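# Put the small round tin upright on the wall shelf

## Task

Take the small round tin off the desk and place it on the wall shelf so that it stands upright on either flat end; the task fails if the tin topples or is left leaning.

## Robot and tools

ROBOT. TidyBot++: a wheeled base (0.54 m long, 0.50 m wide, 0.38 m tall) carrying one seven-joint arm that ends in a right hand with five fingers. The shoulder is 0.12 m ahead of the base centre and 0.68 m up. Segments: upper arm 0.42 m, forearm 0.31 m, hand 0.32 m to the hand point. The arm begins folded with the hand pointing down. A downward-pointing hand can reach at most about 0.93 m above the floor, and only near the base. Cameras: base_camera (fixed on the base) and wrist_camera (on the wrist, little-finger side, aimed at the hand point).

FRAMES. Base frame: origin on the floor below the base centre, x ahead, y to the left, z up, metres. hand_pose and target use it. Odometry frame is the base frame as it was at scene start; base_odometry counts wheel turns (slip reads as travel), heading in rad, left positive. Hand point's own axes: +z along straight fingers, +y out of the palm, +x across the palm away from the thumb; the palm is 0.045 m behind the point.

TOOL move. One call = one action; every argument except cameras and blocking belongs to the action. Parts:
- base: an object with any of translate_m (forward +), strafe_m (left +), each -2 to 2 m, and rotate_rad (counter-clockwise from above +, -6.3 to 6.3). These are offsets relative to the base's current pose, not positions.
- joints: an object keyed by joint name with absolute targets. joint_1_rad to joint_7_rad in radians (joint_2 limit ±2.249, joint_4 ±2.579, joint_6 ±2.099; the others unlimited, turning the short way, so send steps under half a turn). Note joint_1_rad positive turns the arm clockwise from above. Hand keys hand_little, hand_ring, hand_middle, hand_index, hand_thumb_turn, hand_thumb_bend each from -1 (closed) to +1 (open); for thumb_turn -1 puts the thumb opposite the fingers. hand_force_limit -1 to 1 maps to about 0-10 N (0-15 N thumb) stop force; hand_speed -0.96 to 1 (full speed from +0.48). Both settings start at 0 and -0.8.
- target: one list of seven numbers [x, y, z, qw, qx, qy, qz], an absolute hand pose in the base frame, metres then quaternion. With target, joints may only contain the hand keys and the two settings.
- speeds: caps for translate_m, strafe_m (0.05-0.5 m/s) and rotate_rad (0.1-1.57 rad/s); give combined translate/strafe speed under one key.
- min_time_s: 0.1 to 8 s, minimum duration of each arm motion.
- cameras: list of base_camera, wrist_camera or all; [] for none. blocking: true (default) waits for everything to settle; false returns in about 0.5 s.
A move with no action just reports state and all images. No action runs past 15 s; a base move times out after 14 s.

OTHER TOOLS. wait(seconds 0-10, cameras) lets time pass. stop(cameras) brakes all running motions, which then hold and may keep pressing. zoom_image(camera, region [x0,y0,x1,y1] in pixels, at most 504 square) enlarges part of the latest image. show_instructions shows the reference page. finished_scene(scene 1) ends the scene for good; the tin must stay upright afterwards with no help.

RESULT LINES. base_status, joint_status, hand_status: moving, done, off_target (resting away from goal), not_followed (withheld by a check, e.g. self-collision or pose unreachable), contact_stop or time_out (unplanned stops; once shown, later calls in the same reply are skipped), torque_fault, limit_stop_at_motor_heat. hand_target is where the hand would sit if all joints reached their goals; to hold still after a target, resend hand_target, not hand_pose. To refine position, add (wanted minus measured hand_pose) to your last target. hand_stopped_by lists little, ring, middle, index, thumb_bend, thumb_turn as moving, target, force, stalled or fault. *_load_n are fingertip loads in N (positive pushed open); a grip lost shows as loads near 0. motor_effort is percent of max torque, bracket = peak. base_tilt in degrees. on_its_own reports unrequested actions. ARM HIT flags a hard knock against base or arm.

GRIPPING. A finger motor only starts when its target changes by at least 0.002; it stops at the target or when its load hits hand_force_limit, then locks. To grip harder, raise the limit and send a more-closed target. For a soft grip use hand_speed -0.94 or lower. Thumb turned in front (-1) lets the hand wrap objects about 0.035-0.065 m thick, suiting a small tin. Mind the wrist bracket and last link, which can strike the desk or shelf.

PRACTICAL ADVICE. Approach the desk and shelf slowly; full speed into furniture is a hard hit. Targets are not collision-aware; an arm pressing on a surface keeps pushing, and unreachable poses wander up to 10 s then time out. Held loads make the arm sag, so lower the tin in small steps and watch for hand_pose stopping its descent and effort changing, which mean contact. Open the fingers gently once it rests, then retract upward without brushing the tin. Avoid dropping it even a few millimetres, swinging fast, hooking the arm high while driving (tipping risk), and long stretched holds (motor heat). Loose objects may get a brief nudge from outside.

Each tool is called after "Emit:" by a JSON object that holds its "api" and its "payload", one argument or row to a line.

Reference images:

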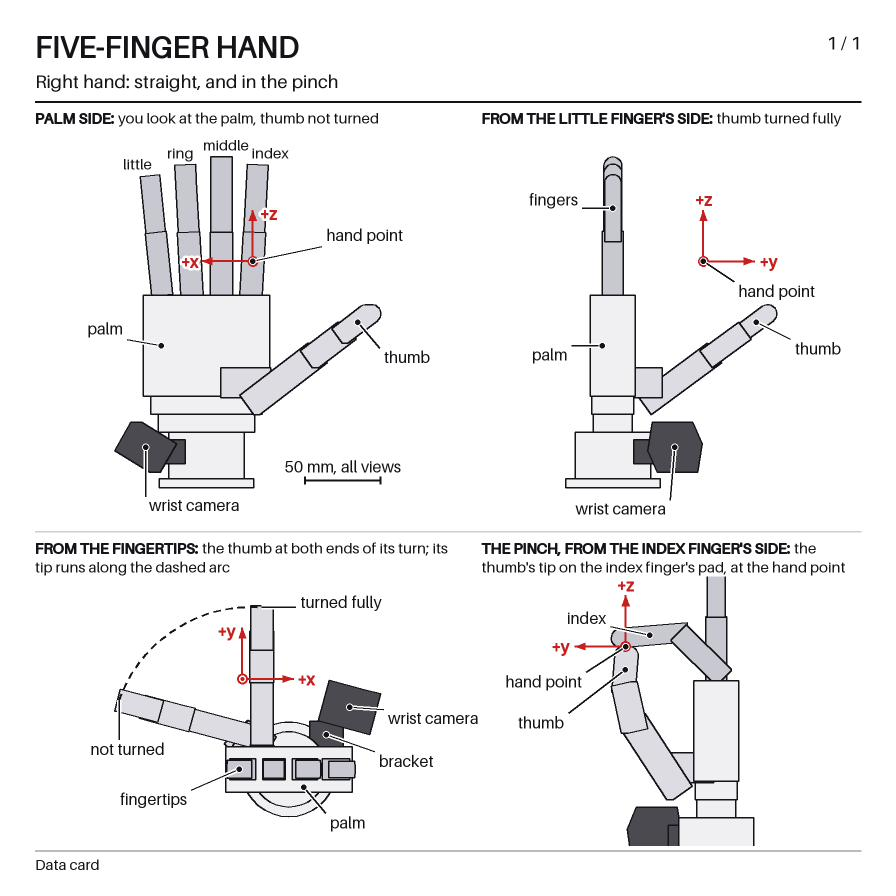

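## Session

Emit:
{"api": "move", "payload": {

}}

Scene clock: 0.00 s.
base_odometry: x=+0.000 y=+0.000 heading=+0.000
base_tilt: forward=-0.3 right=+0.4
base_status: not commanded
joint_positions: joint_1_rad=+0.023 joint_2_rad=-0.393 joint_3_rad=+3.154 joint_4_rad=-2.516 joint_5_rad=+0.025 joint_6_rad=-0.861 joint_7_rad=+1.546 hand_little=+1.000 hand_ring=+1.000 hand_middle=+1.000 hand_index=+1.000 hand_thumb_turn=+1.000 hand_thumb_bend=+1.000 hand_force_limit=+0.000 hand_speed=-0.800
joint_status: not commanded
hand_stopped_by: target,target,target,target,target,target
little_load_n: 0.0
ring_load_n: -0.5
middle_load_n: 0.0
index_load_n: 0.0
thumb_bend_load_n: 0.0
thumb_turn_load_n: 0.0
motor_effort: joint_1_rad=+0 joint_2_rad=-1 joint_3_rad=+0 joint_4_rad=+12 joint_5_rad=+1 joint_6_rad=+0 joint_7_rad=-1
hand_pose: x=+0.3090 y=+0.0490 z=+0.5916 quat_wxyz=(+0.078, +0.023, +0.997, -0.008) (m; base frame)
hand_target: x=+0.3077 y=+0.0490 z=+0.5907 quat_wxyz=(+0.077, +0.023, +0.997, -0.008) (m; base frame)
hand_status: not commanded
pictures: base_camera, wrist_camera

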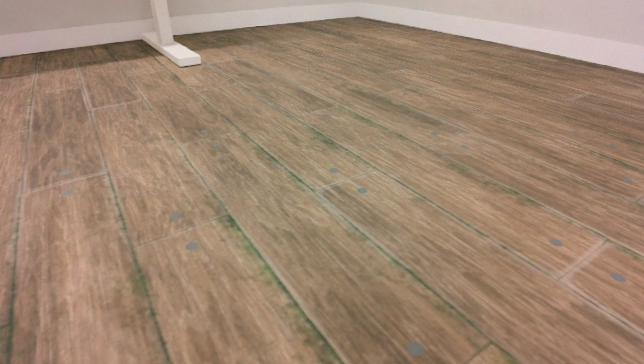

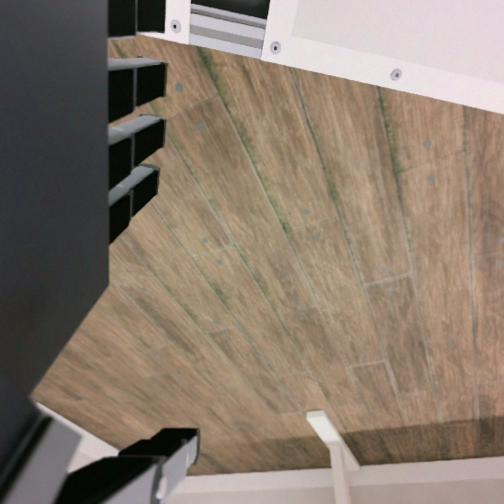

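Emit:
{"api": "move", "payload": {
  "joints": {"joint_1_rad":0,"joint_2_rad":-1.2,"joint_3_rad":3.142,"joint_4_rad":-2.03,"joint_5_rad":0,"joint_6_rad":-0.203,"joint_7_rad":-1.832},
  "min_time_s": 2.5,
  "cameras": ["all"]
}}

Scene clock: 5.13 s.
move: done
base_odometry: x=+0.000 y=+0.000 heading=+0.000
base_tilt: forward=-0.2 right=+0.4
base_status: not commanded
joint_positions: joint_1_rad=+0.022 joint_2_rad=-1.184 joint_3_rad=+3.154 joint_4_rad=-2.037 joint_5_rad=+0.025 joint_6_rad=-0.236 joint_7_rad=+4.415 hand_little=+1.000 hand_ring=+1.000 hand_middle=+1.000 hand_index=+1.000 hand_thumb_turn=+1.000 hand_thumb_bend=+1.000 hand_force_limit=+0.000 hand_speed=-0.800
joint_status: all done
hand_stopped_by: target,target,target,target,target,target
little_load_n: 0.0
ring_load_n: 0.0
middle_load_n: 0.0
index_load_n: 0.0
thumb_bend_load_n: 0.0
thumb_turn_load_n: 0.0
motor_effort: joint_1_rad=+0(2) joint_2_rad=+14(17) joint_3_rad=+0(2) joint_4_rad=+14(18) joint_5_rad=+1(3) joint_6_rad=+7(8) joint_7_rad=-1(2)
hand_pose: x=+0.2710 y=-0.0599 z=+1.1554 quat_wxyz=(+0.107, -0.511, +0.085, -0.849)
hand_target: x=+0.2586 y=-0.0490 z=+1.1725 quat_wxyz=(+0.113, -0.490, +0.065, -0.862)
hand_status: not commanded
pictures: base_camera, wrist_camera
wrist_camera: T_world_to_cam=[[0.01698, -0.99874, -0.04712, -0.00912], [-0.04282, 0.04636, -0.99801, 1.16972], [0.99894, 0.01896, -0.04197, -0.10752]] pos_world=[0.15765, -0.06129, 1.16244]

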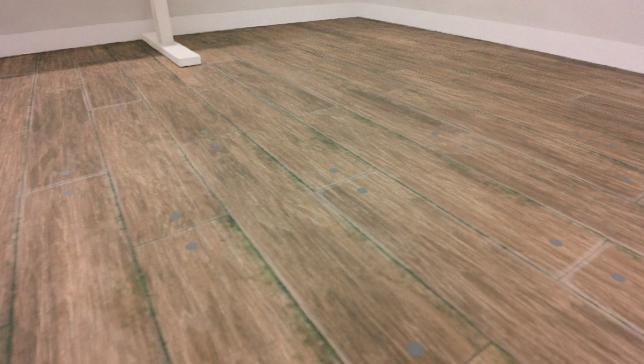

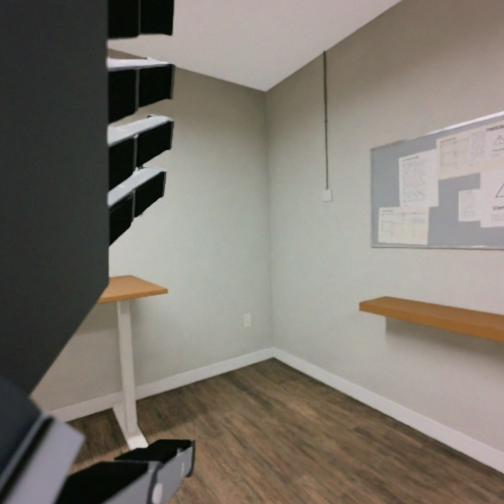

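Emit:
{"api": "move", "payload": {
  "base": {"rotate_rad":-0.6},
  "cameras": ["wrist_camera"]
}}

Emit:
{"api": "move", "payload": {
  "base": {"rotate_rad":1.5},
  "cameras": ["wrist_camera"]
}}

Scene clock: 8.67 s.
move: done
base_odometry: x=+0.000 y=+0.000 heading=-0.600
base_tilt: forward=-0.2 right=+0.4
base_status: done
joint_positions: joint_1_rad=+0.017 joint_2_rad=-1.184 joint_3_rad=+3.154 joint_4_rad=-2.037 joint_5_rad=+0.025 joint_6_rad=-0.235 joint_7_rad=+4.417 hand_little=+1.000 hand_ring=+1.000 hand_middle=+1.000 hand_index=+1.000 hand_thumb_turn=+1.000 hand_thumb_bend=+1.000 hand_force_limit=+0.000 hand_speed=-0.800
joint_status: not commanded
hand_stopped_by: target,target,target,target,target,target
little_load_n: 0.0
ring_load_n: 0.0
middle_load_n: 0.0
index_load_n: 0.5
thumb_bend_load_n: 0.0
thumb_turn_load_n: 0.0
motor_effort: joint_1_rad=+0(1) joint_2_rad=+15(15) joint_3_rad=-1(2) joint_4_rad=+14(14) joint_5_rad=+1(1) joint_6_rad=+6(7) joint_7_rad=-1(1)
hand_pose: x=+0.2712 y=-0.0593 z=+1.1556 quat_wxyz=(+0.108, -0.511, +0.083, -0.849)
hand_target: x=+0.2586 y=-0.0490 z=+1.1725 quat_wxyz=(+0.113, -0.490, +0.065, -0.862)
hand_status: not commanded
wrist_camera: T_world_to_cam=[[0.02049, -0.99877, -0.04518, -0.01173], [-0.04253, 0.04427, -0.99811, 1.16987], [0.99889, 0.02237, -0.04157, -0.10798]] pos_world=[0.15785, -0.06109, 1.16265]

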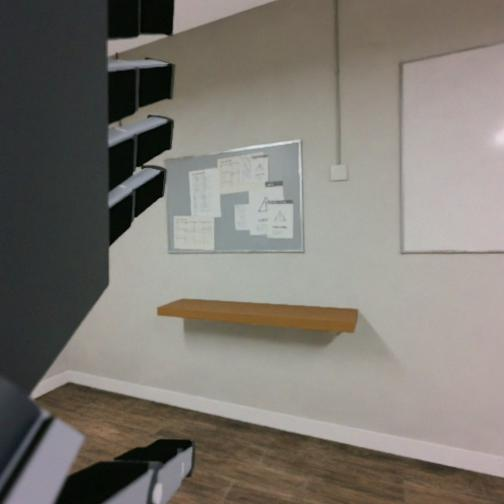

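Scene clock: 11.13 s.
move: done
base_odometry: x=+0.000 y=+0.000 heading=+0.900
base_tilt: forward=-0.3 right=+0.3
base_status: done
joint_positions: joint_1_rad=+0.014 joint_2_rad=-1.184 joint_3_rad=+3.154 joint_4_rad=-2.037 joint_5_rad=+0.025 joint_6_rad=-0.235 joint_7_rad=+4.417 hand_little=+1.000 hand_ring=+1.000 hand_middle=+1.000 hand_index=+1.000 hand_thumb_turn=+1.000 hand_thumb_bend=+1.000 hand_force_limit=+0.000 hand_speed=-0.800
joint_status: not commanded
hand_stopped_by: target,target,target,target,target,target
little_load_n: 0.0
ring_load_n: 0.0
middle_load_n: 0.0
index_load_n: 0.0
thumb_bend_load_n: 0.0
thumb_turn_load_n: 0.0
motor_effort: joint_1_rad=+0(1) joint_2_rad=+15(15) joint_3_rad=-1(1) joint_4_rad=+14(14) joint_5_rad=+1(1) joint_6_rad=+7(7) joint_7_rad=-1(1)
hand_pose: x=+0.2713 y=-0.0588 z=+1.1558 quat_wxyz=(+0.109, -0.511, +0.082, -0.849)
hand_target: x=+0.2586 y=-0.0490 z=+1.1725 quat_wxyz=(+0.113, -0.490, +0.065, -0.862)
hand_status: not commanded
wrist_camera: T_world_to_cam=[[0.02382, -0.9987, -0.04502, -0.01233], [-0.04218, 0.04399, -0.99814, 1.16993], [0.99883, 0.02568, -0.04107, -0.10845]] pos_world=[0.15796, -0.06099, 1.16275]

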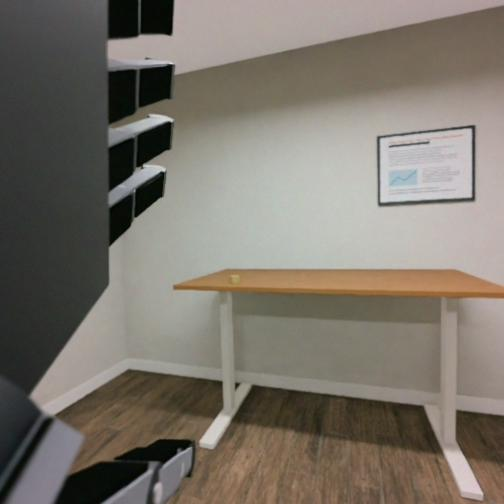

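Emit:
{"api": "zoom_image", "payload": {
  "camera": "wrist_camera",
  "region": [165, 250, 305, 310]
}}

Scaled by 3.600 from the camera's image (finer frame: 720x720).

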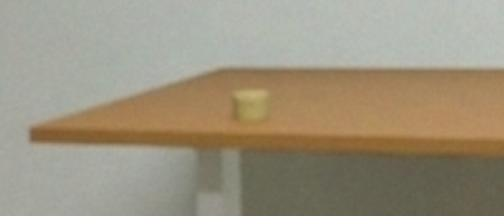

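Emit:
{"api": "move", "payload": {
  "base": {"rotate_rad":-0.29}
}}

Emit:
{"api": "move", "payload": {
  "base": {"translate_m":0.75,"strafe_m":0.75},
  "cameras": ["all"]
}}

Scene clock: 27.43 s.
move: done
base_odometry: x=+0.000 y=+0.000 heading=+0.611
base_tilt: forward=-0.2 right=+0.4
base_status: done
joint_positions: joint_1_rad=+0.014 joint_2_rad=-1.184 joint_3_rad=+3.154 joint_4_rad=-2.037 joint_5_rad=+0.025 joint_6_rad=-0.234 joint_7_rad=+4.417 hand_little=+1.000 hand_ring=+1.000 hand_middle=+1.000 hand_index=+1.000 hand_thumb_turn=+1.000 hand_thumb_bend=+1.000 hand_force_limit=+0.000 hand_speed=-0.800
joint_status: not commanded
hand_stopped_by: target,target,target,target,target,target
little_load_n: 0.0
ring_load_n: 0.0
middle_load_n: 0.0
index_load_n: 0.0
thumb_bend_load_n: 0.0
thumb_turn_load_n: 0.0
motor_effort: joint_1_rad=+0(1) joint_2_rad=+15(16) joint_3_rad=+0(2) joint_4_rad=+14(15) joint_5_rad=+1(1) joint_6_rad=+6(7) joint_7_rad=-1(1)
hand_pose: x=+0.2713 y=-0.0587 z=+1.1558 quat_wxyz=(+0.109, -0.511, +0.082, -0.849)
hand_target: x=+0.2586 y=-0.0490 z=+1.1725 quat_wxyz=(+0.113, -0.490, +0.065, -0.862)
hand_status: not commanded
pictures: none

Scene clock: 30.97 s.
move: done
base_odometry: x=+0.184 y=+1.044 heading=+0.611
base_tilt: forward=-0.3 right=+0.3
base_status: done
joint_positions: joint_1_rad=+0.012 joint_2_rad=-1.185 joint_3_rad=+3.153 joint_4_rad=-2.037 joint_5_rad=+0.025 joint_6_rad=-0.233 joint_7_rad=+4.417 hand_little=+1.000 hand_ring=+1.000 hand_middle=+1.000 hand_index=+1.000 hand_thumb_turn=+1.000 hand_thumb_bend=+1.000 hand_force_limit=+0.000 hand_speed=-0.800
joint_status: not commanded
hand_stopped_by: target,target,target,target,target,target
little_load_n: 0.0
ring_load_n: 0.0
middle_load_n: 0.0
index_load_n: 0.0
thumb_bend_load_n: 0.0
thumb_turn_load_n: 0.0
motor_effort: joint_1_rad=+0(2) joint_2_rad=+15(16) joint_3_rad=-1(2) joint_4_rad=+14(15) joint_5_rad=+1(1) joint_6_rad=+7(7) joint_7_rad=-1(1)
hand_pose: x=+0.2707 y=-0.0578 z=+1.1565 quat_wxyz=(+0.110, -0.510, +0.081, -0.849)
hand_target: x=+0.2586 y=-0.0490 z=+1.1725 quat_wxyz=(+0.113, -0.490, +0.065, -0.862)
hand_status: not commanded
pictures: base_camera, wrist_camera
wrist_camera: T_world_to_cam=[[0.0261, -0.99871, -0.04366, -0.01354], [-0.03963, 0.0426, -0.99831, 1.17008], [0.99887, 0.02778, -0.03847, -0.11076]] pos_world=[0.15736, -0.06029, 1.16325]

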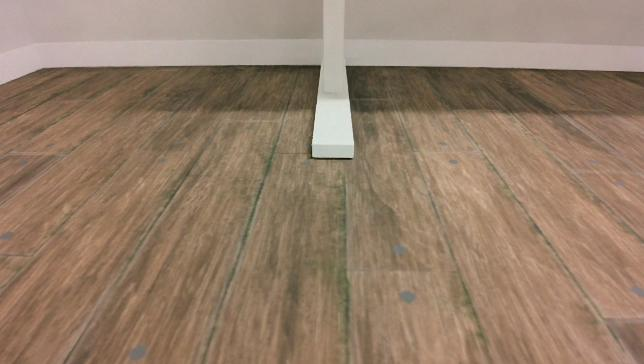

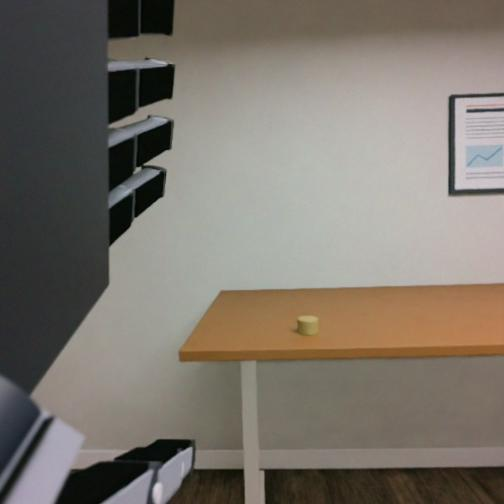

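Emit:
{"api": "zoom_image", "payload": {
  "camera": "wrist_camera",
  "region": [260, 290, 360, 370]
}}

Scaled by 5.040 from the camera's image (finer frame: 720x720).

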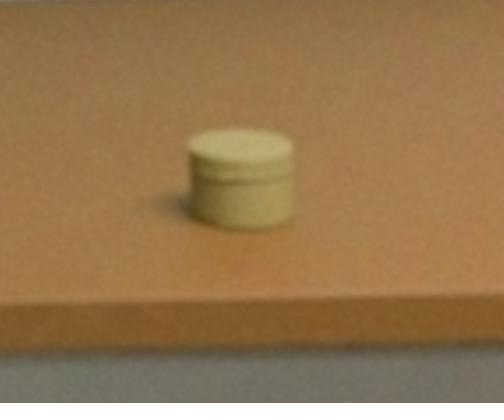

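Emit:
{"api": "move", "payload": {
  "base": {"translate_m":0.35},
  "cameras": ["all"]
}}

Emit:
{"api": "zoom_image", "payload": {
  "camera": "wrist_camera",
  "region": [140, 290, 392, 500]
}}

Scene clock: 39.00 s.
move: done
base_odometry: x=+0.471 y=+1.245 heading=+0.611
base_tilt: forward=-0.3 right=+0.4
base_status: done
joint_positions: joint_1_rad=+0.012 joint_2_rad=-1.186 joint_3_rad=+3.153 joint_4_rad=-2.036 joint_5_rad=+0.025 joint_6_rad=-0.232 joint_7_rad=+4.417 hand_little=+1.000 hand_ring=+1.000 hand_middle=+1.000 hand_index=+1.000 hand_thumb_turn=+1.000 hand_thumb_bend=+1.000 hand_force_limit=+0.000 hand_speed=-0.800
joint_status: not commanded
hand_stopped_by: target,target,target,target,target,target
little_load_n: 0.0
ring_load_n: 0.0
middle_load_n: 0.0
index_load_n: 0.0
thumb_bend_load_n: 0.0
thumb_turn_load_n: 0.0
motor_effort: joint_1_rad=+0(1) joint_2_rad=+15(17) joint_3_rad=+0(2) joint_4_rad=+14(16) joint_5_rad=+1(1) joint_6_rad=+6(7) joint_7_rad=-1(1)
hand_pose: x=+0.2702 y=-0.0578 z=+1.1572 quat_wxyz=(+0.110, -0.509, +0.081, -0.850)
hand_target: x=+0.2586 y=-0.0490 z=+1.1725 quat_wxyz=(+0.113, -0.490, +0.065, -0.862)
hand_status: not commanded
pictures: base_camera, wrist_camera
wrist_camera: T_world_to_cam=[[0.02619, -0.99871, -0.0435, -0.0136], [-0.03753, 0.0425, -0.99839, 1.17022], [0.99895, 0.02778, -0.03637, -0.11271]] pos_world=[0.15686, -0.06019, 1.16365]

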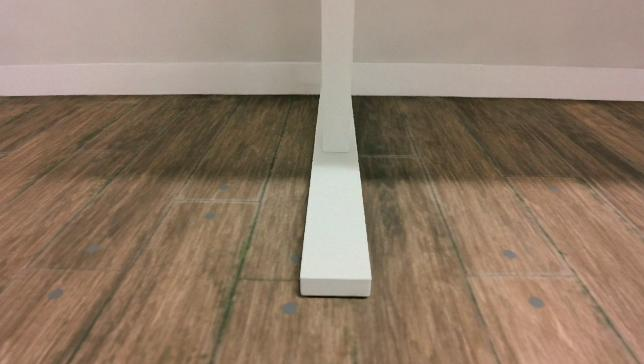

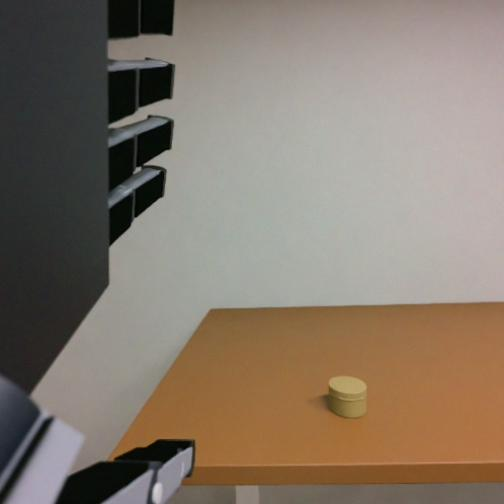

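Scaled by 2.000 from the camera's image (finer frame: 720x720).

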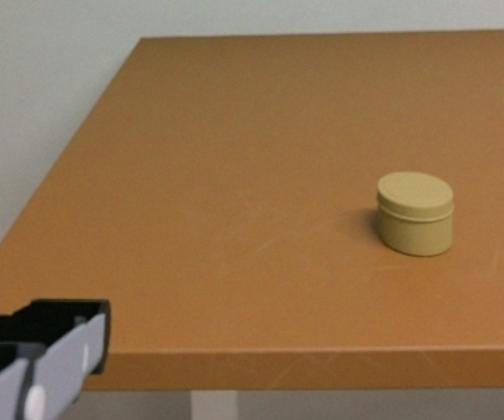

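Emit:
{"api": "move", "payload": {
  "base": {"strafe_m":-0.15}
}}

Emit:
{"api": "move", "payload": {
  "target": [0.45, -0.04, 1.06, 0, 0.8434, 0, 0.5373],
  "joints": {"hand_thumb_turn":-0.75},
  "min_time_s": 3,
  "cameras": ["all"]
}}

Scene clock: 67.70 s.
move: done
base_odometry: x=+0.558 y=+1.123 heading=+0.612
base_tilt: forward=-0.3 right=+0.3
base_status: done
joint_positions: joint_1_rad=+0.006 joint_2_rad=-1.186 joint_3_rad=+3.151 joint_4_rad=-2.036 joint_5_rad=+0.025 joint_6_rad=-0.232 joint_7_rad=+4.417 hand_little=+1.000 hand_ring=+1.000 hand_middle=+1.000 hand_index=+1.000 hand_thumb_turn=+1.000 hand_thumb_bend=+1.000 hand_force_limit=+0.000 hand_speed=-0.800
joint_status: not commanded
hand_stopped_by: target,target,target,target,target,target
little_load_n: 0.0
ring_load_n: 0.0
middle_load_n: 0.0
index_load_n: 0.0
thumb_bend_load_n: 0.0
thumb_turn_load_n: 0.0
motor_effort: joint_1_rad=+0(2) joint_2_rad=+15(16) joint_3_rad=+0(4) joint_4_rad=+14(15) joint_5_rad=+1(1) joint_6_rad=+7(7) joint_7_rad=-1(1)
hand_pose: x=+0.2706 y=-0.0560 z=+1.1573 quat_wxyz=(+0.113, -0.509, +0.078, -0.850)
hand_target: x=+0.2586 y=-0.0490 z=+1.1725 quat_wxyz=(+0.113, -0.490, +0.065, -0.862)
hand_status: not commanded
pictures: none

Scene clock: 72.70 s.
move: done
base_odometry: x=+0.558 y=+1.123 heading=+0.611
base_tilt: forward=-0.2 right=+0.4
base_status: not commanded
joint_positions: joint_1_rad=-0.732 joint_2_rad=-0.526 joint_3_rad=+3.192 joint_4_rad=-1.505 joint_5_rad=+0.606 joint_6_rad=-1.167 joint_7_rad=+4.168 hand_little=+1.000 hand_ring=+1.000 hand_middle=+1.000 hand_index=+1.000 hand_thumb_turn=-0.750 hand_thumb_bend=+1.000 hand_force_limit=+0.000 hand_speed=-0.800
joint_status: all done
hand_stopped_by: target,target,target,target,target,target
little_load_n: 0.0
ring_load_n: 0.0
middle_load_n: 0.0
index_load_n: 0.0
thumb_bend_load_n: 0.0
thumb_turn_load_n: 0.5
motor_effort: joint_1_rad=+0(1) joint_2_rad=+1(16) joint_3_rad=-2(3) joint_4_rad=+14(15) joint_5_rad=+4(5) joint_6_rad=+4(8) joint_7_rad=-1(1)
hand_pose: x=+0.4483 y=-0.0127 z=+1.0559 quat_wxyz=(+0.029, -0.843, -0.027, -0.537)
hand_target: x=+0.4500 y=-0.0400 z=+1.0600 quat_wxyz=(+0.000, -0.843, +0.000, -0.537)
hand_status: done (0.028 m and 4.6 deg from the pose sent, 0.205 m and 55.3 deg at the start)
pictures: base_camera, wrist_camera
wrist_camera: T_world_to_cam=[[0.19314, -0.96684, 0.1671, -0.27449], [-0.79283, -0.25412, -0.55394, 0.93942], [0.57803, -0.0255, -0.81562, 0.71528]] pos_world=[0.38436, -0.00843, 1.14964]

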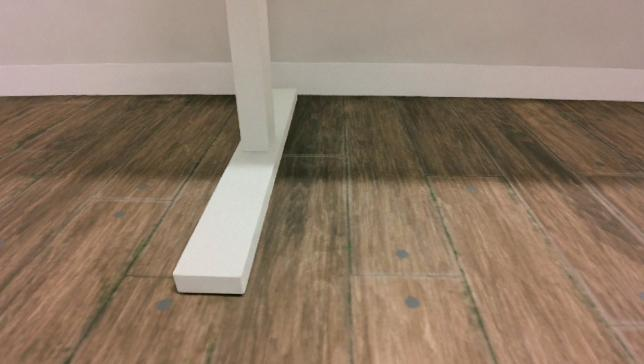

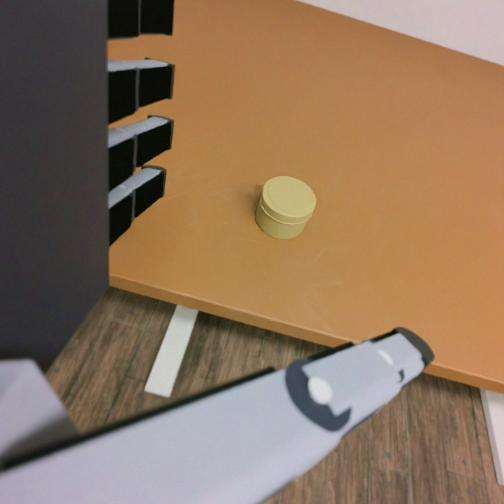

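Emit:
{"api": "zoom_image", "payload": {
  "camera": "wrist_camera",
  "region": [230, 150, 350, 270]
}}

Scaled by 4.200 from the camera's image (finer frame: 720x720).

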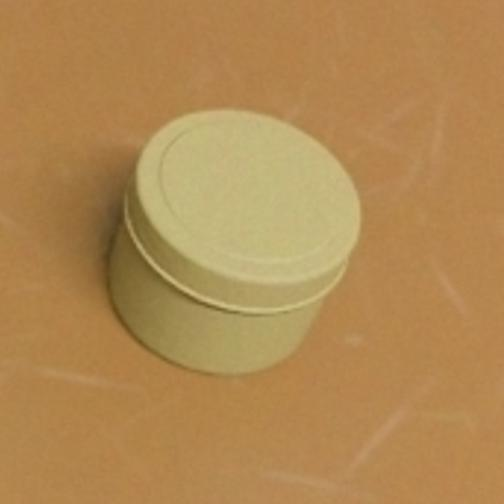

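Emit:
{"api": "move", "payload": {
  "target": [0.496, -0.066, 0.968, 0.0215, 0.8427, -0.0337, 0.5369],
  "min_time_s": 2,
  "cameras": ["wrist_camera"]
}}

Emit:
{"api": "zoom_image", "payload": {
  "camera": "wrist_camera",
  "region": [130, 80, 382, 332]
}}

Scene clock: 88.50 s.
move: done
base_odometry: x=+0.558 y=+1.123 heading=+0.611
base_tilt: forward=-0.2 right=+0.3
base_status: not commanded
joint_positions: joint_1_rad=-0.732 joint_2_rad=-0.526 joint_3_rad=+3.312 joint_4_rad=-1.789 joint_5_rad=+0.726 joint_6_rad=-0.961 joint_7_rad=+3.984 hand_little=+1.000 hand_ring=+1.000 hand_middle=+1.000 hand_index=+1.000 hand_thumb_turn=-0.750 hand_thumb_bend=+1.000 hand_force_limit=+0.000 hand_speed=-0.800
joint_status: not commanded
hand_stopped_by: target,target,target,target,target,target
little_load_n: 0.0
ring_load_n: 0.0
middle_load_n: 0.0
index_load_n: 0.0
thumb_bend_load_n: 0.5
thumb_turn_load_n: 0.0
motor_effort: joint_1_rad=-1(1) joint_2_rad=+0(1) joint_3_rad=-3(3) joint_4_rad=+16(16) joint_5_rad=+5(5) joint_6_rad=+4(6) joint_7_rad=+0(1)
hand_pose: x=+0.4867 y=-0.0457 z=+0.9621 quat_wxyz=(+0.003, -0.854, +0.024, -0.519)
hand_target: x=+0.4960 y=-0.0660 z=+0.9680 quat_wxyz=(-0.021, -0.843, +0.034, -0.537)
hand_status: done (0.023 m and 3.8 deg from the pose sent, 0.113 m and 9.1 deg at the start)
wrist_camera: T_world_to_cam=[[0.08791, -0.98426, 0.15329, -0.23447], [-0.83952, -0.15604, -0.52043, 0.90443], [0.53616, -0.08295, -0.84003, 0.65697]] pos_world=[0.42766, -0.03517, 1.05851]

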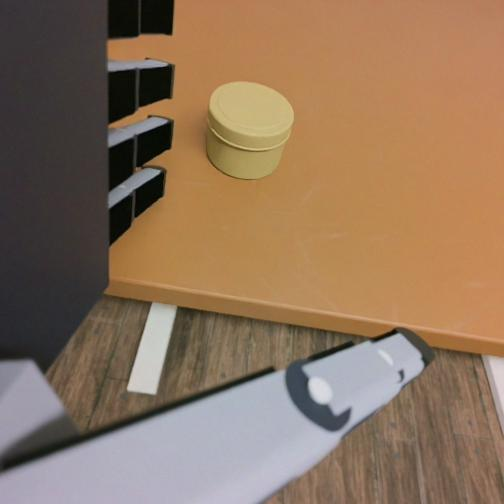

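Scaled by 2.000 from the camera's image (finer frame: 720x720).

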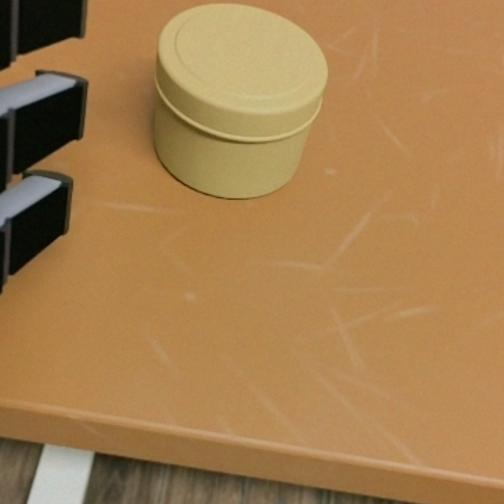

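Emit:
{"api": "move", "payload": {
  "target": [0.494, -0.060, 0.985, 0.0172, 0.7544, -0.0198, 0.6559],
  "joints": {"hand_thumb_turn":-0.5},
  "min_time_s": 2,
  "cameras": ["wrist_camera"]
}}

Emit:
{"api": "zoom_image", "payload": {
  "camera": "wrist_camera",
  "region": [130, 50, 382, 302]
}}

Scene clock: 116.23 s.
move: done
base_odometry: x=+0.558 y=+1.123 heading=+0.611
base_tilt: forward=-0.2 right=+0.4
base_status: not commanded
joint_positions: joint_1_rad=-0.556 joint_2_rad=-0.617 joint_3_rad=+3.233 joint_4_rad=-2.053 joint_5_rad=+1.076 joint_6_rad=-0.620 joint_7_rad=+3.629 hand_little=+1.000 hand_ring=+1.000 hand_middle=+1.000 hand_index=+1.000 hand_thumb_turn=-0.500 hand_thumb_bend=+1.000 hand_force_limit=+0.000 hand_speed=-0.800
joint_status: all done
hand_stopped_by: target,target,target,target,target,target
little_load_n: 0.0
ring_load_n: 0.0
middle_load_n: 0.0
index_load_n: 0.0
thumb_bend_load_n: 0.0
thumb_turn_load_n: 0.5
motor_effort: joint_1_rad=+0(1) joint_2_rad=+1(1) joint_3_rad=-3(4) joint_4_rad=+16(17) joint_5_rad=+5(5) joint_6_rad=+3(5) joint_7_rad=-1(1)
hand_pose: x=+0.4955 y=-0.0609 z=+0.9721 quat_wxyz=(-0.004, -0.771, +0.039, -0.635)
hand_target: x=+0.4940 y=-0.0600 z=+0.9850 quat_wxyz=(-0.017, -0.754, +0.020, -0.656)
hand_status: done (0.013 m and 4.1 deg from the pose sent, 0.028 m and 19.5 deg at the start)
wrist_camera: T_world_to_cam=[[0.00601, -0.98584, 0.16761, -0.22516], [-0.66472, -0.12916, -0.73584, 1.03914], [0.74707, -0.10699, -0.65608, 0.37462]] pos_world=[0.41222, -0.04768, 1.04817]

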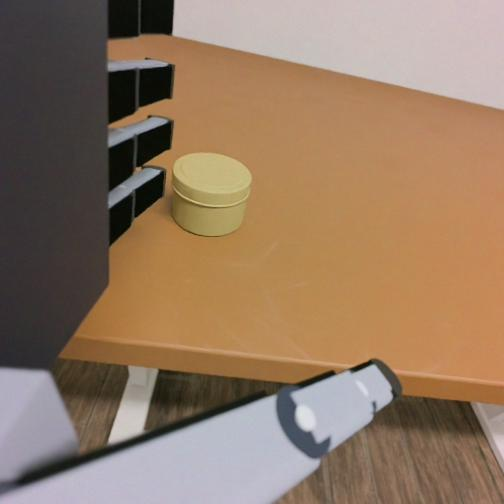

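Scaled by 2.000 from the camera's image (finer frame: 720x720).

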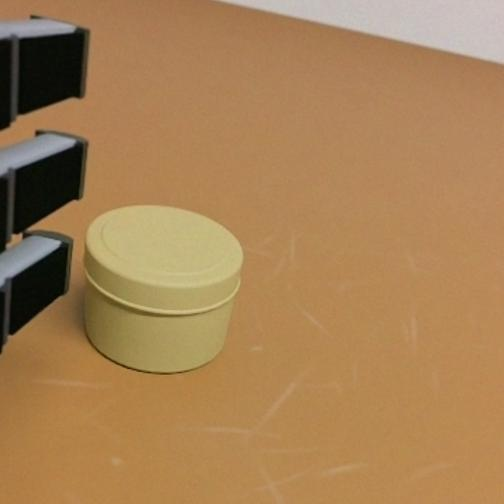

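Emit:
{"api": "move", "payload": {
  "target": [0.490, -0.045, 0.962, 0, 0.7573, 0, 0.6531],
  "min_time_s": 2,
  "cameras": ["wrist_camera"]
}}

Emit:
{"api": "zoom_image", "payload": {
  "camera": "wrist_camera",
  "region": [130, 50, 382, 302]
}}

Scene clock: 125.83 s.
move: done
base_odometry: x=+0.558 y=+1.123 heading=+0.611
base_tilt: forward=-0.2 right=+0.4
base_status: not commanded
joint_positions: joint_1_rad=-0.556 joint_2_rad=-0.641 joint_3_rad=+3.232 joint_4_rad=-2.121 joint_5_rad=+1.105 joint_6_rad=-0.577 joint_7_rad=+3.587 hand_little=+1.000 hand_ring=+1.000 hand_middle=+1.000 hand_index=+1.000 hand_thumb_turn=-0.500 hand_thumb_bend=+1.000 hand_force_limit=+0.000 hand_speed=-0.800
joint_status: not commanded
hand_stopped_by: target,target,target,target,target,target
little_load_n: 0.0
ring_load_n: 0.0
middle_load_n: 0.0
index_load_n: 0.0
thumb_bend_load_n: 0.0
thumb_turn_load_n: 0.0
motor_effort: joint_1_rad=-1(1) joint_2_rad=+1(2) joint_3_rad=-2(4) joint_4_rad=+17(17) joint_5_rad=+5(5) joint_6_rad=+2(4) joint_7_rad=-1(1)
hand_pose: x=+0.4911 y=-0.0539 z=+0.9508 quat_wxyz=(+0.006, -0.773, +0.028, -0.634)
hand_target: x=+0.4900 y=-0.0450 z=+0.9620 quat_wxyz=(+0.000, -0.757, +0.000, -0.653)
hand_status: done (0.014 m and 4.4 deg from the pose sent, 0.020 m and 5.2 deg at the start)
wrist_camera: T_world_to_cam=[[0.03634, -0.98549, 0.1658, -0.22779], [-0.66367, -0.14784, -0.73327, 1.01756], [0.74714, -0.08339, -0.65941, 0.36904]] pos_world=[0.40788, -0.04327, 1.02727]

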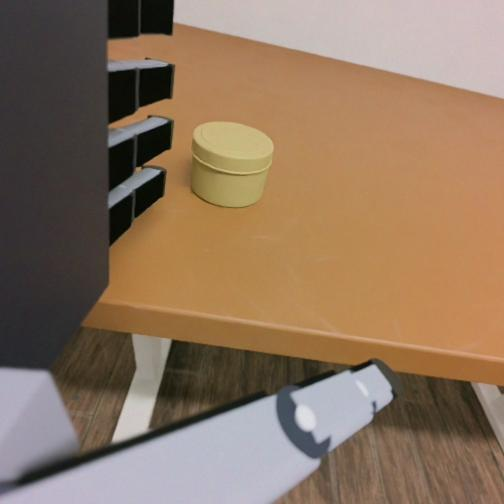

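Scaled by 2.000 from the camera's image (finer frame: 720x720).

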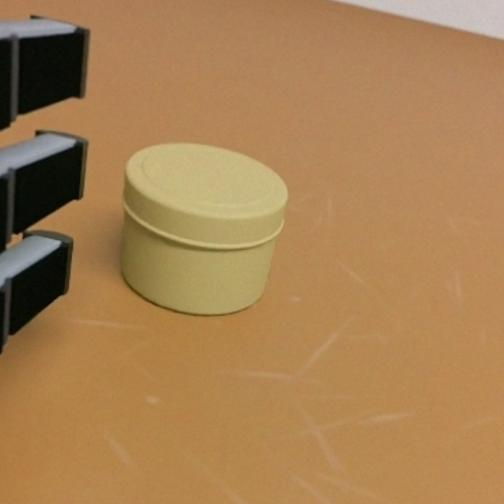

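Emit:
{"api": "move", "payload": {
  "target": [0.490, -0.038, 0.951, -0.005, 0.7573, 0.0052, 0.6531],
  "min_time_s": 2,
  "cameras": ["wrist_camera"]
}}

Scene clock: 132.63 s.
move: done
base_odometry: x=+0.558 y=+1.123 heading=+0.611
base_tilt: forward=-0.2 right=+0.3
base_status: not commanded
joint_positions: joint_1_rad=-0.556 joint_2_rad=-0.641 joint_3_rad=+3.221 joint_4_rad=-2.156 joint_5_rad=+1.139 joint_6_rad=-0.547 joint_7_rad=+3.538 hand_little=+1.000 hand_ring=+1.000 hand_middle=+1.000 hand_index=+1.000 hand_thumb_turn=-0.500 hand_thumb_bend=+1.000 hand_force_limit=+0.000 hand_speed=-0.800
joint_status: not commanded
hand_stopped_by: target,target,target,target,target,target
little_load_n: 0.0
ring_load_n: -0.5
middle_load_n: 0.0
index_load_n: 0.0
thumb_bend_load_n: 0.0
thumb_turn_load_n: 0.0
motor_effort: joint_1_rad=+0(1) joint_2_rad=+1(2) joint_3_rad=-3(3) joint_4_rad=+17(17) joint_5_rad=+5(5) joint_6_rad=+2(3) joint_7_rad=+0(1)
hand_pose: x=+0.4920 y=-0.0426 z=+0.9410 quat_wxyz=(+0.015, -0.772, +0.019, -0.635)
hand_target: x=+0.4900 y=-0.0380 z=+0.9510 quat_wxyz=(+0.005, -0.757, -0.005, -0.653)
hand_status: done (0.011 m and 4.0 deg from the pose sent, 0.016 m and 4.8 deg at the start)
wrist_camera: T_world_to_cam=[[0.0605, -0.98452, 0.16453, -0.22568], [-0.65721, -0.16335, -0.7358, 1.01107], [0.75128, -0.06361, -0.65691, 0.3594]] pos_world=[0.40812, -0.03417, 1.01716]

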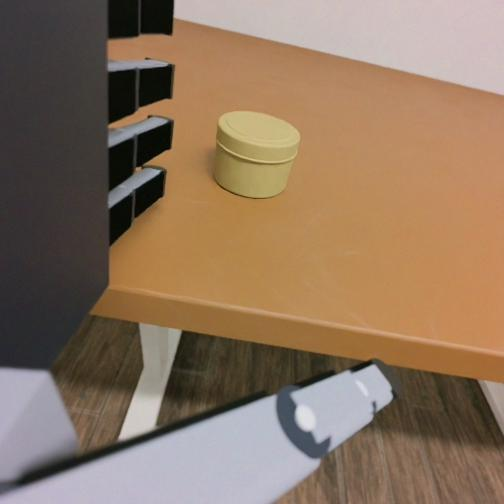

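Emit:
{"api": "move", "payload": {
  "target": [0.550, -0.038, 0.952, -0.005, 0.7573, 0.0052, 0.6531],
  "min_time_s": 2.5,
  "cameras": ["wrist_camera"]
}}

Scene clock: 137.27 s.
move: done
base_odometry: x=+0.558 y=+1.123 heading=+0.611
base_tilt: forward=-0.3 right=+0.3
base_status: not commanded
joint_positions: joint_1_rad=-0.395 joint_2_rad=-0.507 joint_3_rad=+3.224 joint_4_rad=-2.149 joint_5_rad=+1.261 joint_6_rad=-0.316 joint_7_rad=+3.426 hand_little=+1.000 hand_ring=+1.000 hand_middle=+1.000 hand_index=+1.000 hand_thumb_turn=-0.500 hand_thumb_bend=+1.000 hand_force_limit=+0.000 hand_speed=-0.800
joint_status: not commanded
hand_stopped_by: target,target,target,target,target,target
little_load_n: 0.0
ring_load_n: 0.0
middle_load_n: 0.0
index_load_n: 0.0
thumb_bend_load_n: 0.0
thumb_turn_load_n: 0.5
motor_effort: joint_1_rad=+0(1) joint_2_rad=-3(3) joint_3_rad=-2(3) joint_4_rad=+17(17) joint_5_rad=+3(5) joint_6_rad=+2(3) joint_7_rad=-1(1)
hand_pose: x=+0.5406 y=-0.0284 z=+0.9387 quat_wxyz=(+0.017, -0.766, +0.001, -0.642)
hand_target: x=+0.5500 y=-0.0380 z=+0.9520 quat_wxyz=(+0.005, -0.757, -0.005, -0.653)
hand_status: done (0.019 m and 2.3 deg from the pose sent, 0.059 m and 4.0 deg at the start)
wrist_camera: T_world_to_cam=[[0.0859, -0.97909, 0.18438, -0.24649], [-0.63784, -0.19621, -0.74476, 1.04057], [0.76537, -0.05363, -0.64136, 0.30027]] pos_world=[0.45507, -0.02106, 1.013]

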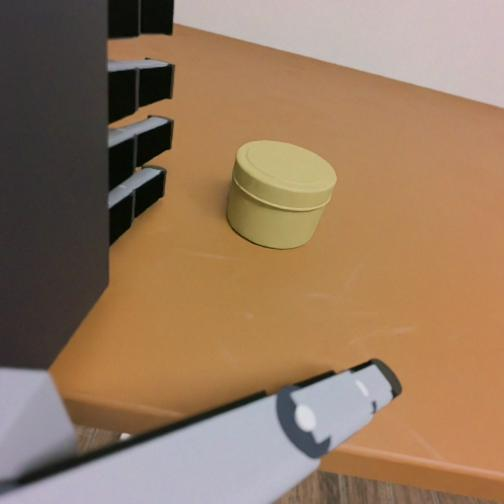

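Emit:
{"api": "move", "payload": {
  "target": [0.552, -0.051, 0.952, 0.009, 0.7573, -0.009, 0.6531],
  "min_time_s": 1.5,
  "cameras": ["wrist_camera"]
}}

Emit:
{"api": "zoom_image", "payload": {
  "camera": "wrist_camera",
  "region": [130, 100, 382, 352]
}}

Scene clock: 142.47 s.
move: done
base_odometry: x=+0.558 y=+1.123 heading=+0.611
base_tilt: forward=-0.3 right=+0.4
base_status: not commanded
joint_positions: joint_1_rad=-0.341 joint_2_rad=-0.495 joint_3_rad=+3.224 joint_4_rad=-2.145 joint_5_rad=+1.283 joint_6_rad=-0.313 joint_7_rad=+3.396 hand_little=+1.000 hand_ring=+1.000 hand_middle=+1.000 hand_index=+1.000 hand_thumb_turn=-0.500 hand_thumb_bend=+1.000 hand_force_limit=+0.000 hand_speed=-0.800
joint_status: not commanded
hand_stopped_by: target,target,target,target,target,target
little_load_n: 0.0
ring_load_n: 0.0
middle_load_n: 0.0
index_load_n: 0.0
thumb_bend_load_n: 0.0
thumb_turn_load_n: 0.0
motor_effort: joint_1_rad=+0(1) joint_2_rad=-3(3) joint_3_rad=-2(2) joint_4_rad=+17(17) joint_5_rad=+3(4) joint_6_rad=+1(2) joint_7_rad=+0(1)
hand_pose: x=+0.5424 y=-0.0497 z=+0.9382 quat_wxyz=(+0.002, -0.766, +0.024, -0.642)
hand_target: x=+0.5520 y=-0.0510 z=+0.9520 quat_wxyz=(-0.009, -0.757, +0.009, -0.653)
hand_status: done (0.017 m and 2.7 deg from the pose sent, 0.029 m and 3.5 deg at the start)
wrist_camera: T_world_to_cam=[[0.03163, -0.98336, 0.17888, -0.23295], [-0.64755, -0.15649, -0.74578, 1.04554], [0.76136, -0.09224, -0.64173, 0.29807]] pos_world=[0.45747, -0.03797, 1.01269]

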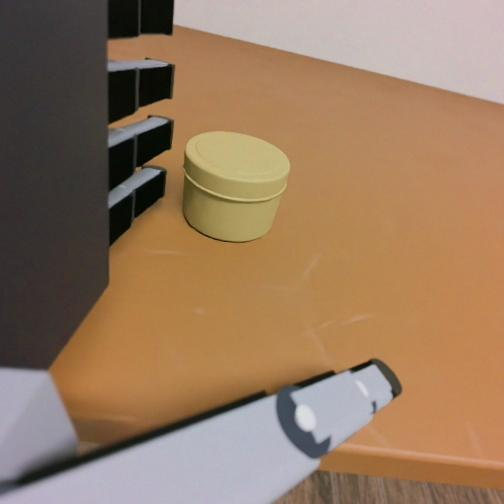

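Scaled by 2.000 from the camera's image (finer frame: 720x720).

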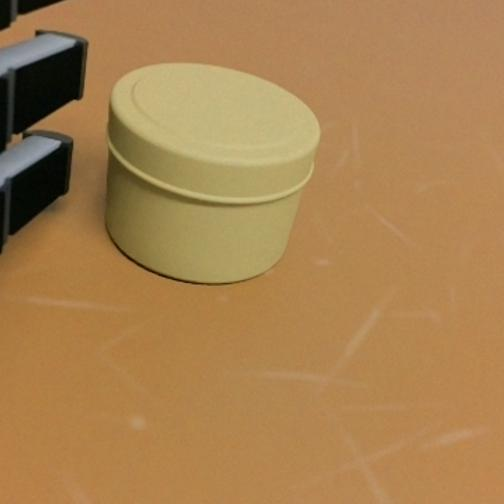

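Emit:
{"api": "move", "payload": {
  "base": {"translate_m":0.064,"strafe_m":0.003},
  "speeds": {"translate_m":0.05},
  "cameras": ["wrist_camera"]
}}

Emit:
{"api": "zoom_image", "payload": {
  "camera": "wrist_camera",
  "region": [100, 100, 404, 404]
}}

Scene clock: 148.07 s.
move: done
base_odometry: x=+0.608 y=+1.162 heading=+0.611
base_tilt: forward=-0.2 right=+0.4
base_status: done
joint_positions: joint_1_rad=-0.341 joint_2_rad=-0.489 joint_3_rad=+3.224 joint_4_rad=-2.144 joint_5_rad=+1.283 joint_6_rad=-0.313 joint_7_rad=+3.395 hand_little=+1.000 hand_ring=+1.000 hand_middle=+1.000 hand_index=+1.000 hand_thumb_turn=-0.500 hand_thumb_bend=+1.000 hand_force_limit=+0.000 hand_speed=-0.800
joint_status: not commanded
hand_stopped_by: target,target,target,target,target,target
little_load_n: 0.0
ring_load_n: 0.0
middle_load_n: 0.0
index_load_n: 0.5
thumb_bend_load_n: 0.0
thumb_turn_load_n: 0.5
motor_effort: joint_1_rad=+0(1) joint_2_rad=-3(5) joint_3_rad=-2(3) joint_4_rad=+17(18) joint_5_rad=+3(4) joint_6_rad=+1(2) joint_7_rad=-1(1)
hand_pose: x=+0.5441 y=-0.0490 z=+0.9365 quat_wxyz=(+0.001, -0.768, +0.024, -0.640)
hand_target: x=+0.5520 y=-0.0510 z=+0.9520 quat_wxyz=(-0.009, -0.757, +0.009, -0.653)
hand_status: not commanded
wrist_camera: T_world_to_cam=[[0.03291, -0.98301, 0.1806, -0.2344], [-0.65099, -0.1582, -0.74242, 1.04402], [0.75837, -0.09313, -0.64513, 0.3005]] pos_world=[0.45947, -0.03727, 1.0113]

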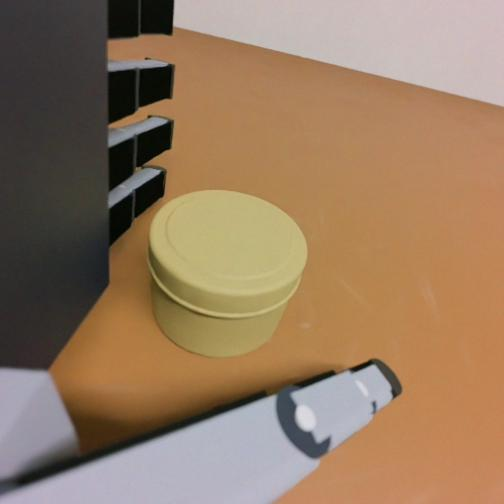

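Scaled by 1.658 from the camera's image (finer frame: 720x720).

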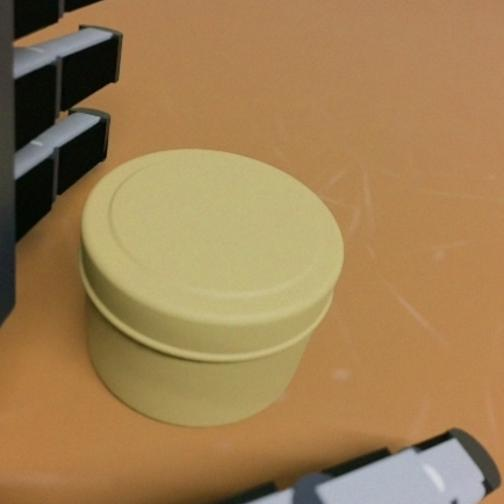

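Emit:
{"api": "move", "payload": {
  "joints": {"hand_index":0.35,"hand_thumb_bend":0.7,"hand_force_limit":-0.8},
  "cameras": ["wrist_camera"]
}}

Scene clock: 154.47 s.
move: done
base_odometry: x=+0.608 y=+1.162 heading=+0.611
base_tilt: forward=-0.3 right=+0.3
base_status: not commanded
joint_positions: joint_1_rad=-0.341 joint_2_rad=-0.489 joint_3_rad=+3.224 joint_4_rad=-2.144 joint_5_rad=+1.283 joint_6_rad=-0.313 joint_7_rad=+3.395 hand_little=+1.000 hand_ring=+1.000 hand_middle=+1.000 hand_index=+0.350 hand_thumb_turn=-0.500 hand_thumb_bend=+0.700 hand_force_limit=-0.800 hand_speed=-0.800
joint_status: all done
hand_stopped_by: target,target,target,target,target,target
little_load_n: 0.0
ring_load_n: 0.0
middle_load_n: 0.0
index_load_n: 0.0
thumb_bend_load_n: 0.0
thumb_turn_load_n: 0.0
motor_effort: joint_1_rad=+0(1) joint_2_rad=-3(3) joint_3_rad=-2(2) joint_4_rad=+17(17) joint_5_rad=+4(4) joint_6_rad=+1(2) joint_7_rad=-1(1)
hand_pose: x=+0.5441 y=-0.0490 z=+0.9365 quat_wxyz=(+0.001, -0.768, +0.024, -0.640)
hand_target: x=+0.5520 y=-0.0510 z=+0.9520 quat_wxyz=(-0.009, -0.757, +0.009, -0.653)
hand_status: not commanded
wrist_camera: T_world_to_cam=[[0.03285, -0.98302, 0.18053, -0.2343], [-0.65099, -0.1581, -0.74244, 1.04404], [0.75837, -0.09313, -0.64513, 0.3005]] pos_world=[0.45947, -0.03727, 1.0113]

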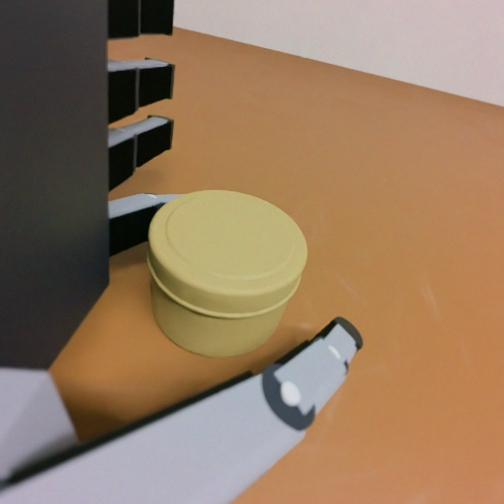

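Emit:
{"api": "move", "payload": {
  "joints": {"hand_thumb_bend":0.2,"hand_force_limit":-0.85,"hand_speed":-0.92},
  "cameras": ["wrist_camera"]
}}

Scene clock: 159.00 s.
move: off_target
base_odometry: x=+0.608 y=+1.162 heading=+0.611
base_tilt: forward=-0.3 right=+0.4
base_status: not commanded
joint_positions: joint_1_rad=-0.341 joint_2_rad=-0.489 joint_3_rad=+3.224 joint_4_rad=-2.144 joint_5_rad=+1.283 joint_6_rad=-0.313 joint_7_rad=+3.395 hand_little=+1.000 hand_ring=+1.000 hand_middle=+1.000 hand_index=+0.350 hand_thumb_turn=-0.500 hand_thumb_bend=+0.369 hand_force_limit=-0.850 hand_speed=-0.920
joint_status: hand_thumb_bend off_target (ended at +0.369, target +0.200); the others done
hand_stopped_by: target,target,target,target,force,target
little_load_n: 0.0
ring_load_n: 0.0
middle_load_n: 0.0
index_load_n: 0.5
thumb_bend_load_n: 1.0
thumb_turn_load_n: 0.0
motor_effort: joint_1_rad=+0(1) joint_2_rad=-3(3) joint_3_rad=-2(3) joint_4_rad=+17(17) joint_5_rad=+3(4) joint_6_rad=+1(2) joint_7_rad=+0(1)
hand_pose: x=+0.5441 y=-0.0490 z=+0.9365 quat_wxyz=(+0.001, -0.768, +0.024, -0.640)
hand_target: x=+0.5520 y=-0.0510 z=+0.9520 quat_wxyz=(-0.009, -0.757, +0.009, -0.653)
hand_status: not commanded
wrist_camera: T_world_to_cam=[[0.03285, -0.98302, 0.18053, -0.2343], [-0.65099, -0.1581, -0.74244, 1.04404], [0.75837, -0.09313, -0.64513, 0.3005]] pos_world=[0.45947, -0.03727, 1.0113]

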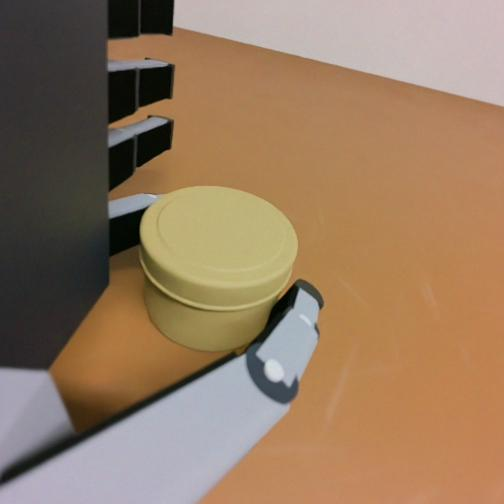

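Emit:
{"api": "move", "payload": {
  "joints": {"hand_index":-0.4,"hand_force_limit":-0.7},
  "cameras": ["wrist_camera"]
}}

Emit:
{"api": "zoom_image", "payload": {
  "camera": "wrist_camera",
  "region": [100, 130, 352, 382]
}}

Scene clock: 163.13 s.
move: off_target
base_odometry: x=+0.608 y=+1.162 heading=+0.611
base_tilt: forward=-0.2 right=+0.3
base_status: not commanded
joint_positions: joint_1_rad=-0.341 joint_2_rad=-0.489 joint_3_rad=+3.224 joint_4_rad=-2.144 joint_5_rad=+1.284 joint_6_rad=-0.313 joint_7_rad=+3.395 hand_little=+1.000 hand_ring=+1.000 hand_middle=+1.000 hand_index=+0.299 hand_thumb_turn=-0.500 hand_thumb_bend=+0.370 hand_force_limit=-0.700 hand_speed=-0.920
joint_status: hand_index off_target (ended at +0.299, target -0.400); the others done
hand_stopped_by: target,target,target,force,force,target
little_load_n: 0.0
ring_load_n: 0.0
middle_load_n: 0.0
index_load_n: 1.5
thumb_bend_load_n: 3.5
thumb_turn_load_n: 0.0
motor_effort: joint_1_rad=+0(1) joint_2_rad=-3(3) joint_3_rad=-2(3) joint_4_rad=+17(17) joint_5_rad=+3(4) joint_6_rad=+2(2) joint_7_rad=-1(1)
hand_pose: x=+0.5441 y=-0.0490 z=+0.9365 quat_wxyz=(+0.001, -0.768, +0.024, -0.640)
hand_target: x=+0.5520 y=-0.0510 z=+0.9520 quat_wxyz=(-0.009, -0.757, +0.009, -0.653)
hand_status: not commanded
wrist_camera: T_world_to_cam=[[0.03285, -0.98302, 0.18053, -0.2343], [-0.65099, -0.1581, -0.74244, 1.04404], [0.75837, -0.09313, -0.64513, 0.3005]] pos_world=[0.45947, -0.03727, 1.0113]

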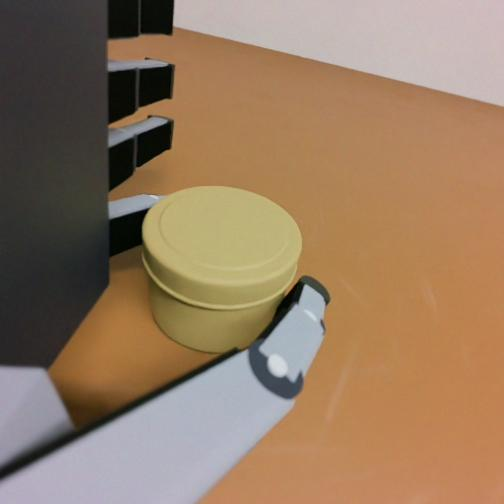

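Scaled by 2.000 from the camera's image (finer frame: 720x720).

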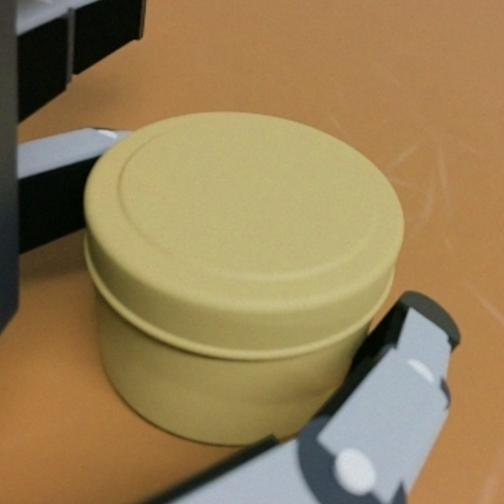

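Emit:
{"api": "move", "payload": {
  "joints": {"hand_index":-0.45,"hand_thumb_bend":-0.3,"hand_force_limit":-0.4,"hand_speed":-0.95},
  "cameras": ["wrist_camera"]
}}

Emit:
{"api": "zoom_image", "payload": {
  "camera": "wrist_camera",
  "region": [100, 130, 352, 382]
}}

Scene clock: 167.47 s.
move: off_target
base_odometry: x=+0.608 y=+1.162 heading=+0.611
base_tilt: forward=-0.3 right=+0.3
base_status: not commanded
joint_positions: joint_1_rad=-0.341 joint_2_rad=-0.489 joint_3_rad=+3.224 joint_4_rad=-2.144 joint_5_rad=+1.284 joint_6_rad=-0.313 joint_7_rad=+3.395 hand_little=+1.000 hand_ring=+1.000 hand_middle=+1.000 hand_index=+0.262 hand_thumb_turn=-0.500 hand_thumb_bend=+0.364 hand_force_limit=-0.400 hand_speed=-0.950
joint_status: hand_index off_target (ended at +0.262, target -0.450); hand_thumb_bend off_target (ended at +0.364, target -0.300); the others done
hand_stopped_by: target,target,target,force,force,target
little_load_n: 0.0
ring_load_n: 0.0
middle_load_n: 0.0
index_load_n: 3.0
thumb_bend_load_n: 5.5
thumb_turn_load_n: -0.5
motor_effort: joint_1_rad=-1(1) joint_2_rad=-3(3) joint_3_rad=-2(3) joint_4_rad=+17(18) joint_5_rad=+3(4) joint_6_rad=+1(2) joint_7_rad=-1(1)
hand_pose: x=+0.5441 y=-0.0490 z=+0.9365 quat_wxyz=(+0.001, -0.768, +0.024, -0.640)
hand_target: x=+0.5520 y=-0.0510 z=+0.9520 quat_wxyz=(-0.009, -0.757, +0.009, -0.653)
hand_status: not commanded
wrist_camera: T_world_to_cam=[[0.03285, -0.98302, 0.18053, -0.2343], [-0.65099, -0.1581, -0.74244, 1.04404], [0.75837, -0.09313, -0.64513, 0.3005]] pos_world=[0.45947, -0.03727, 1.0113]

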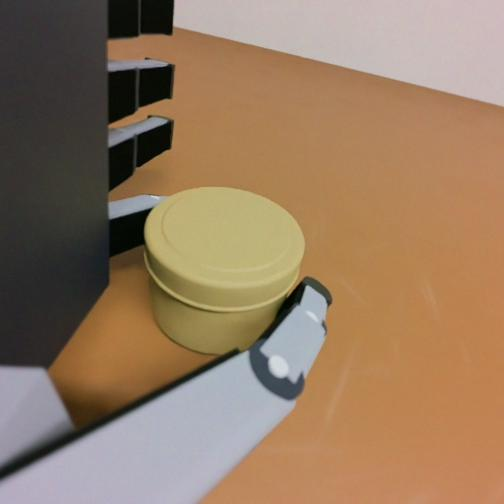

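Scaled by 2.000 from the camera's image (finer frame: 720x720).

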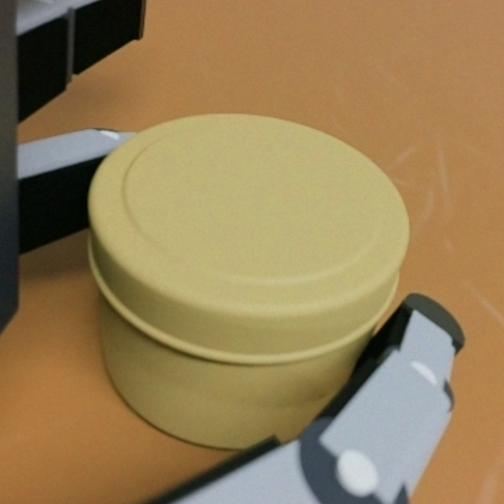

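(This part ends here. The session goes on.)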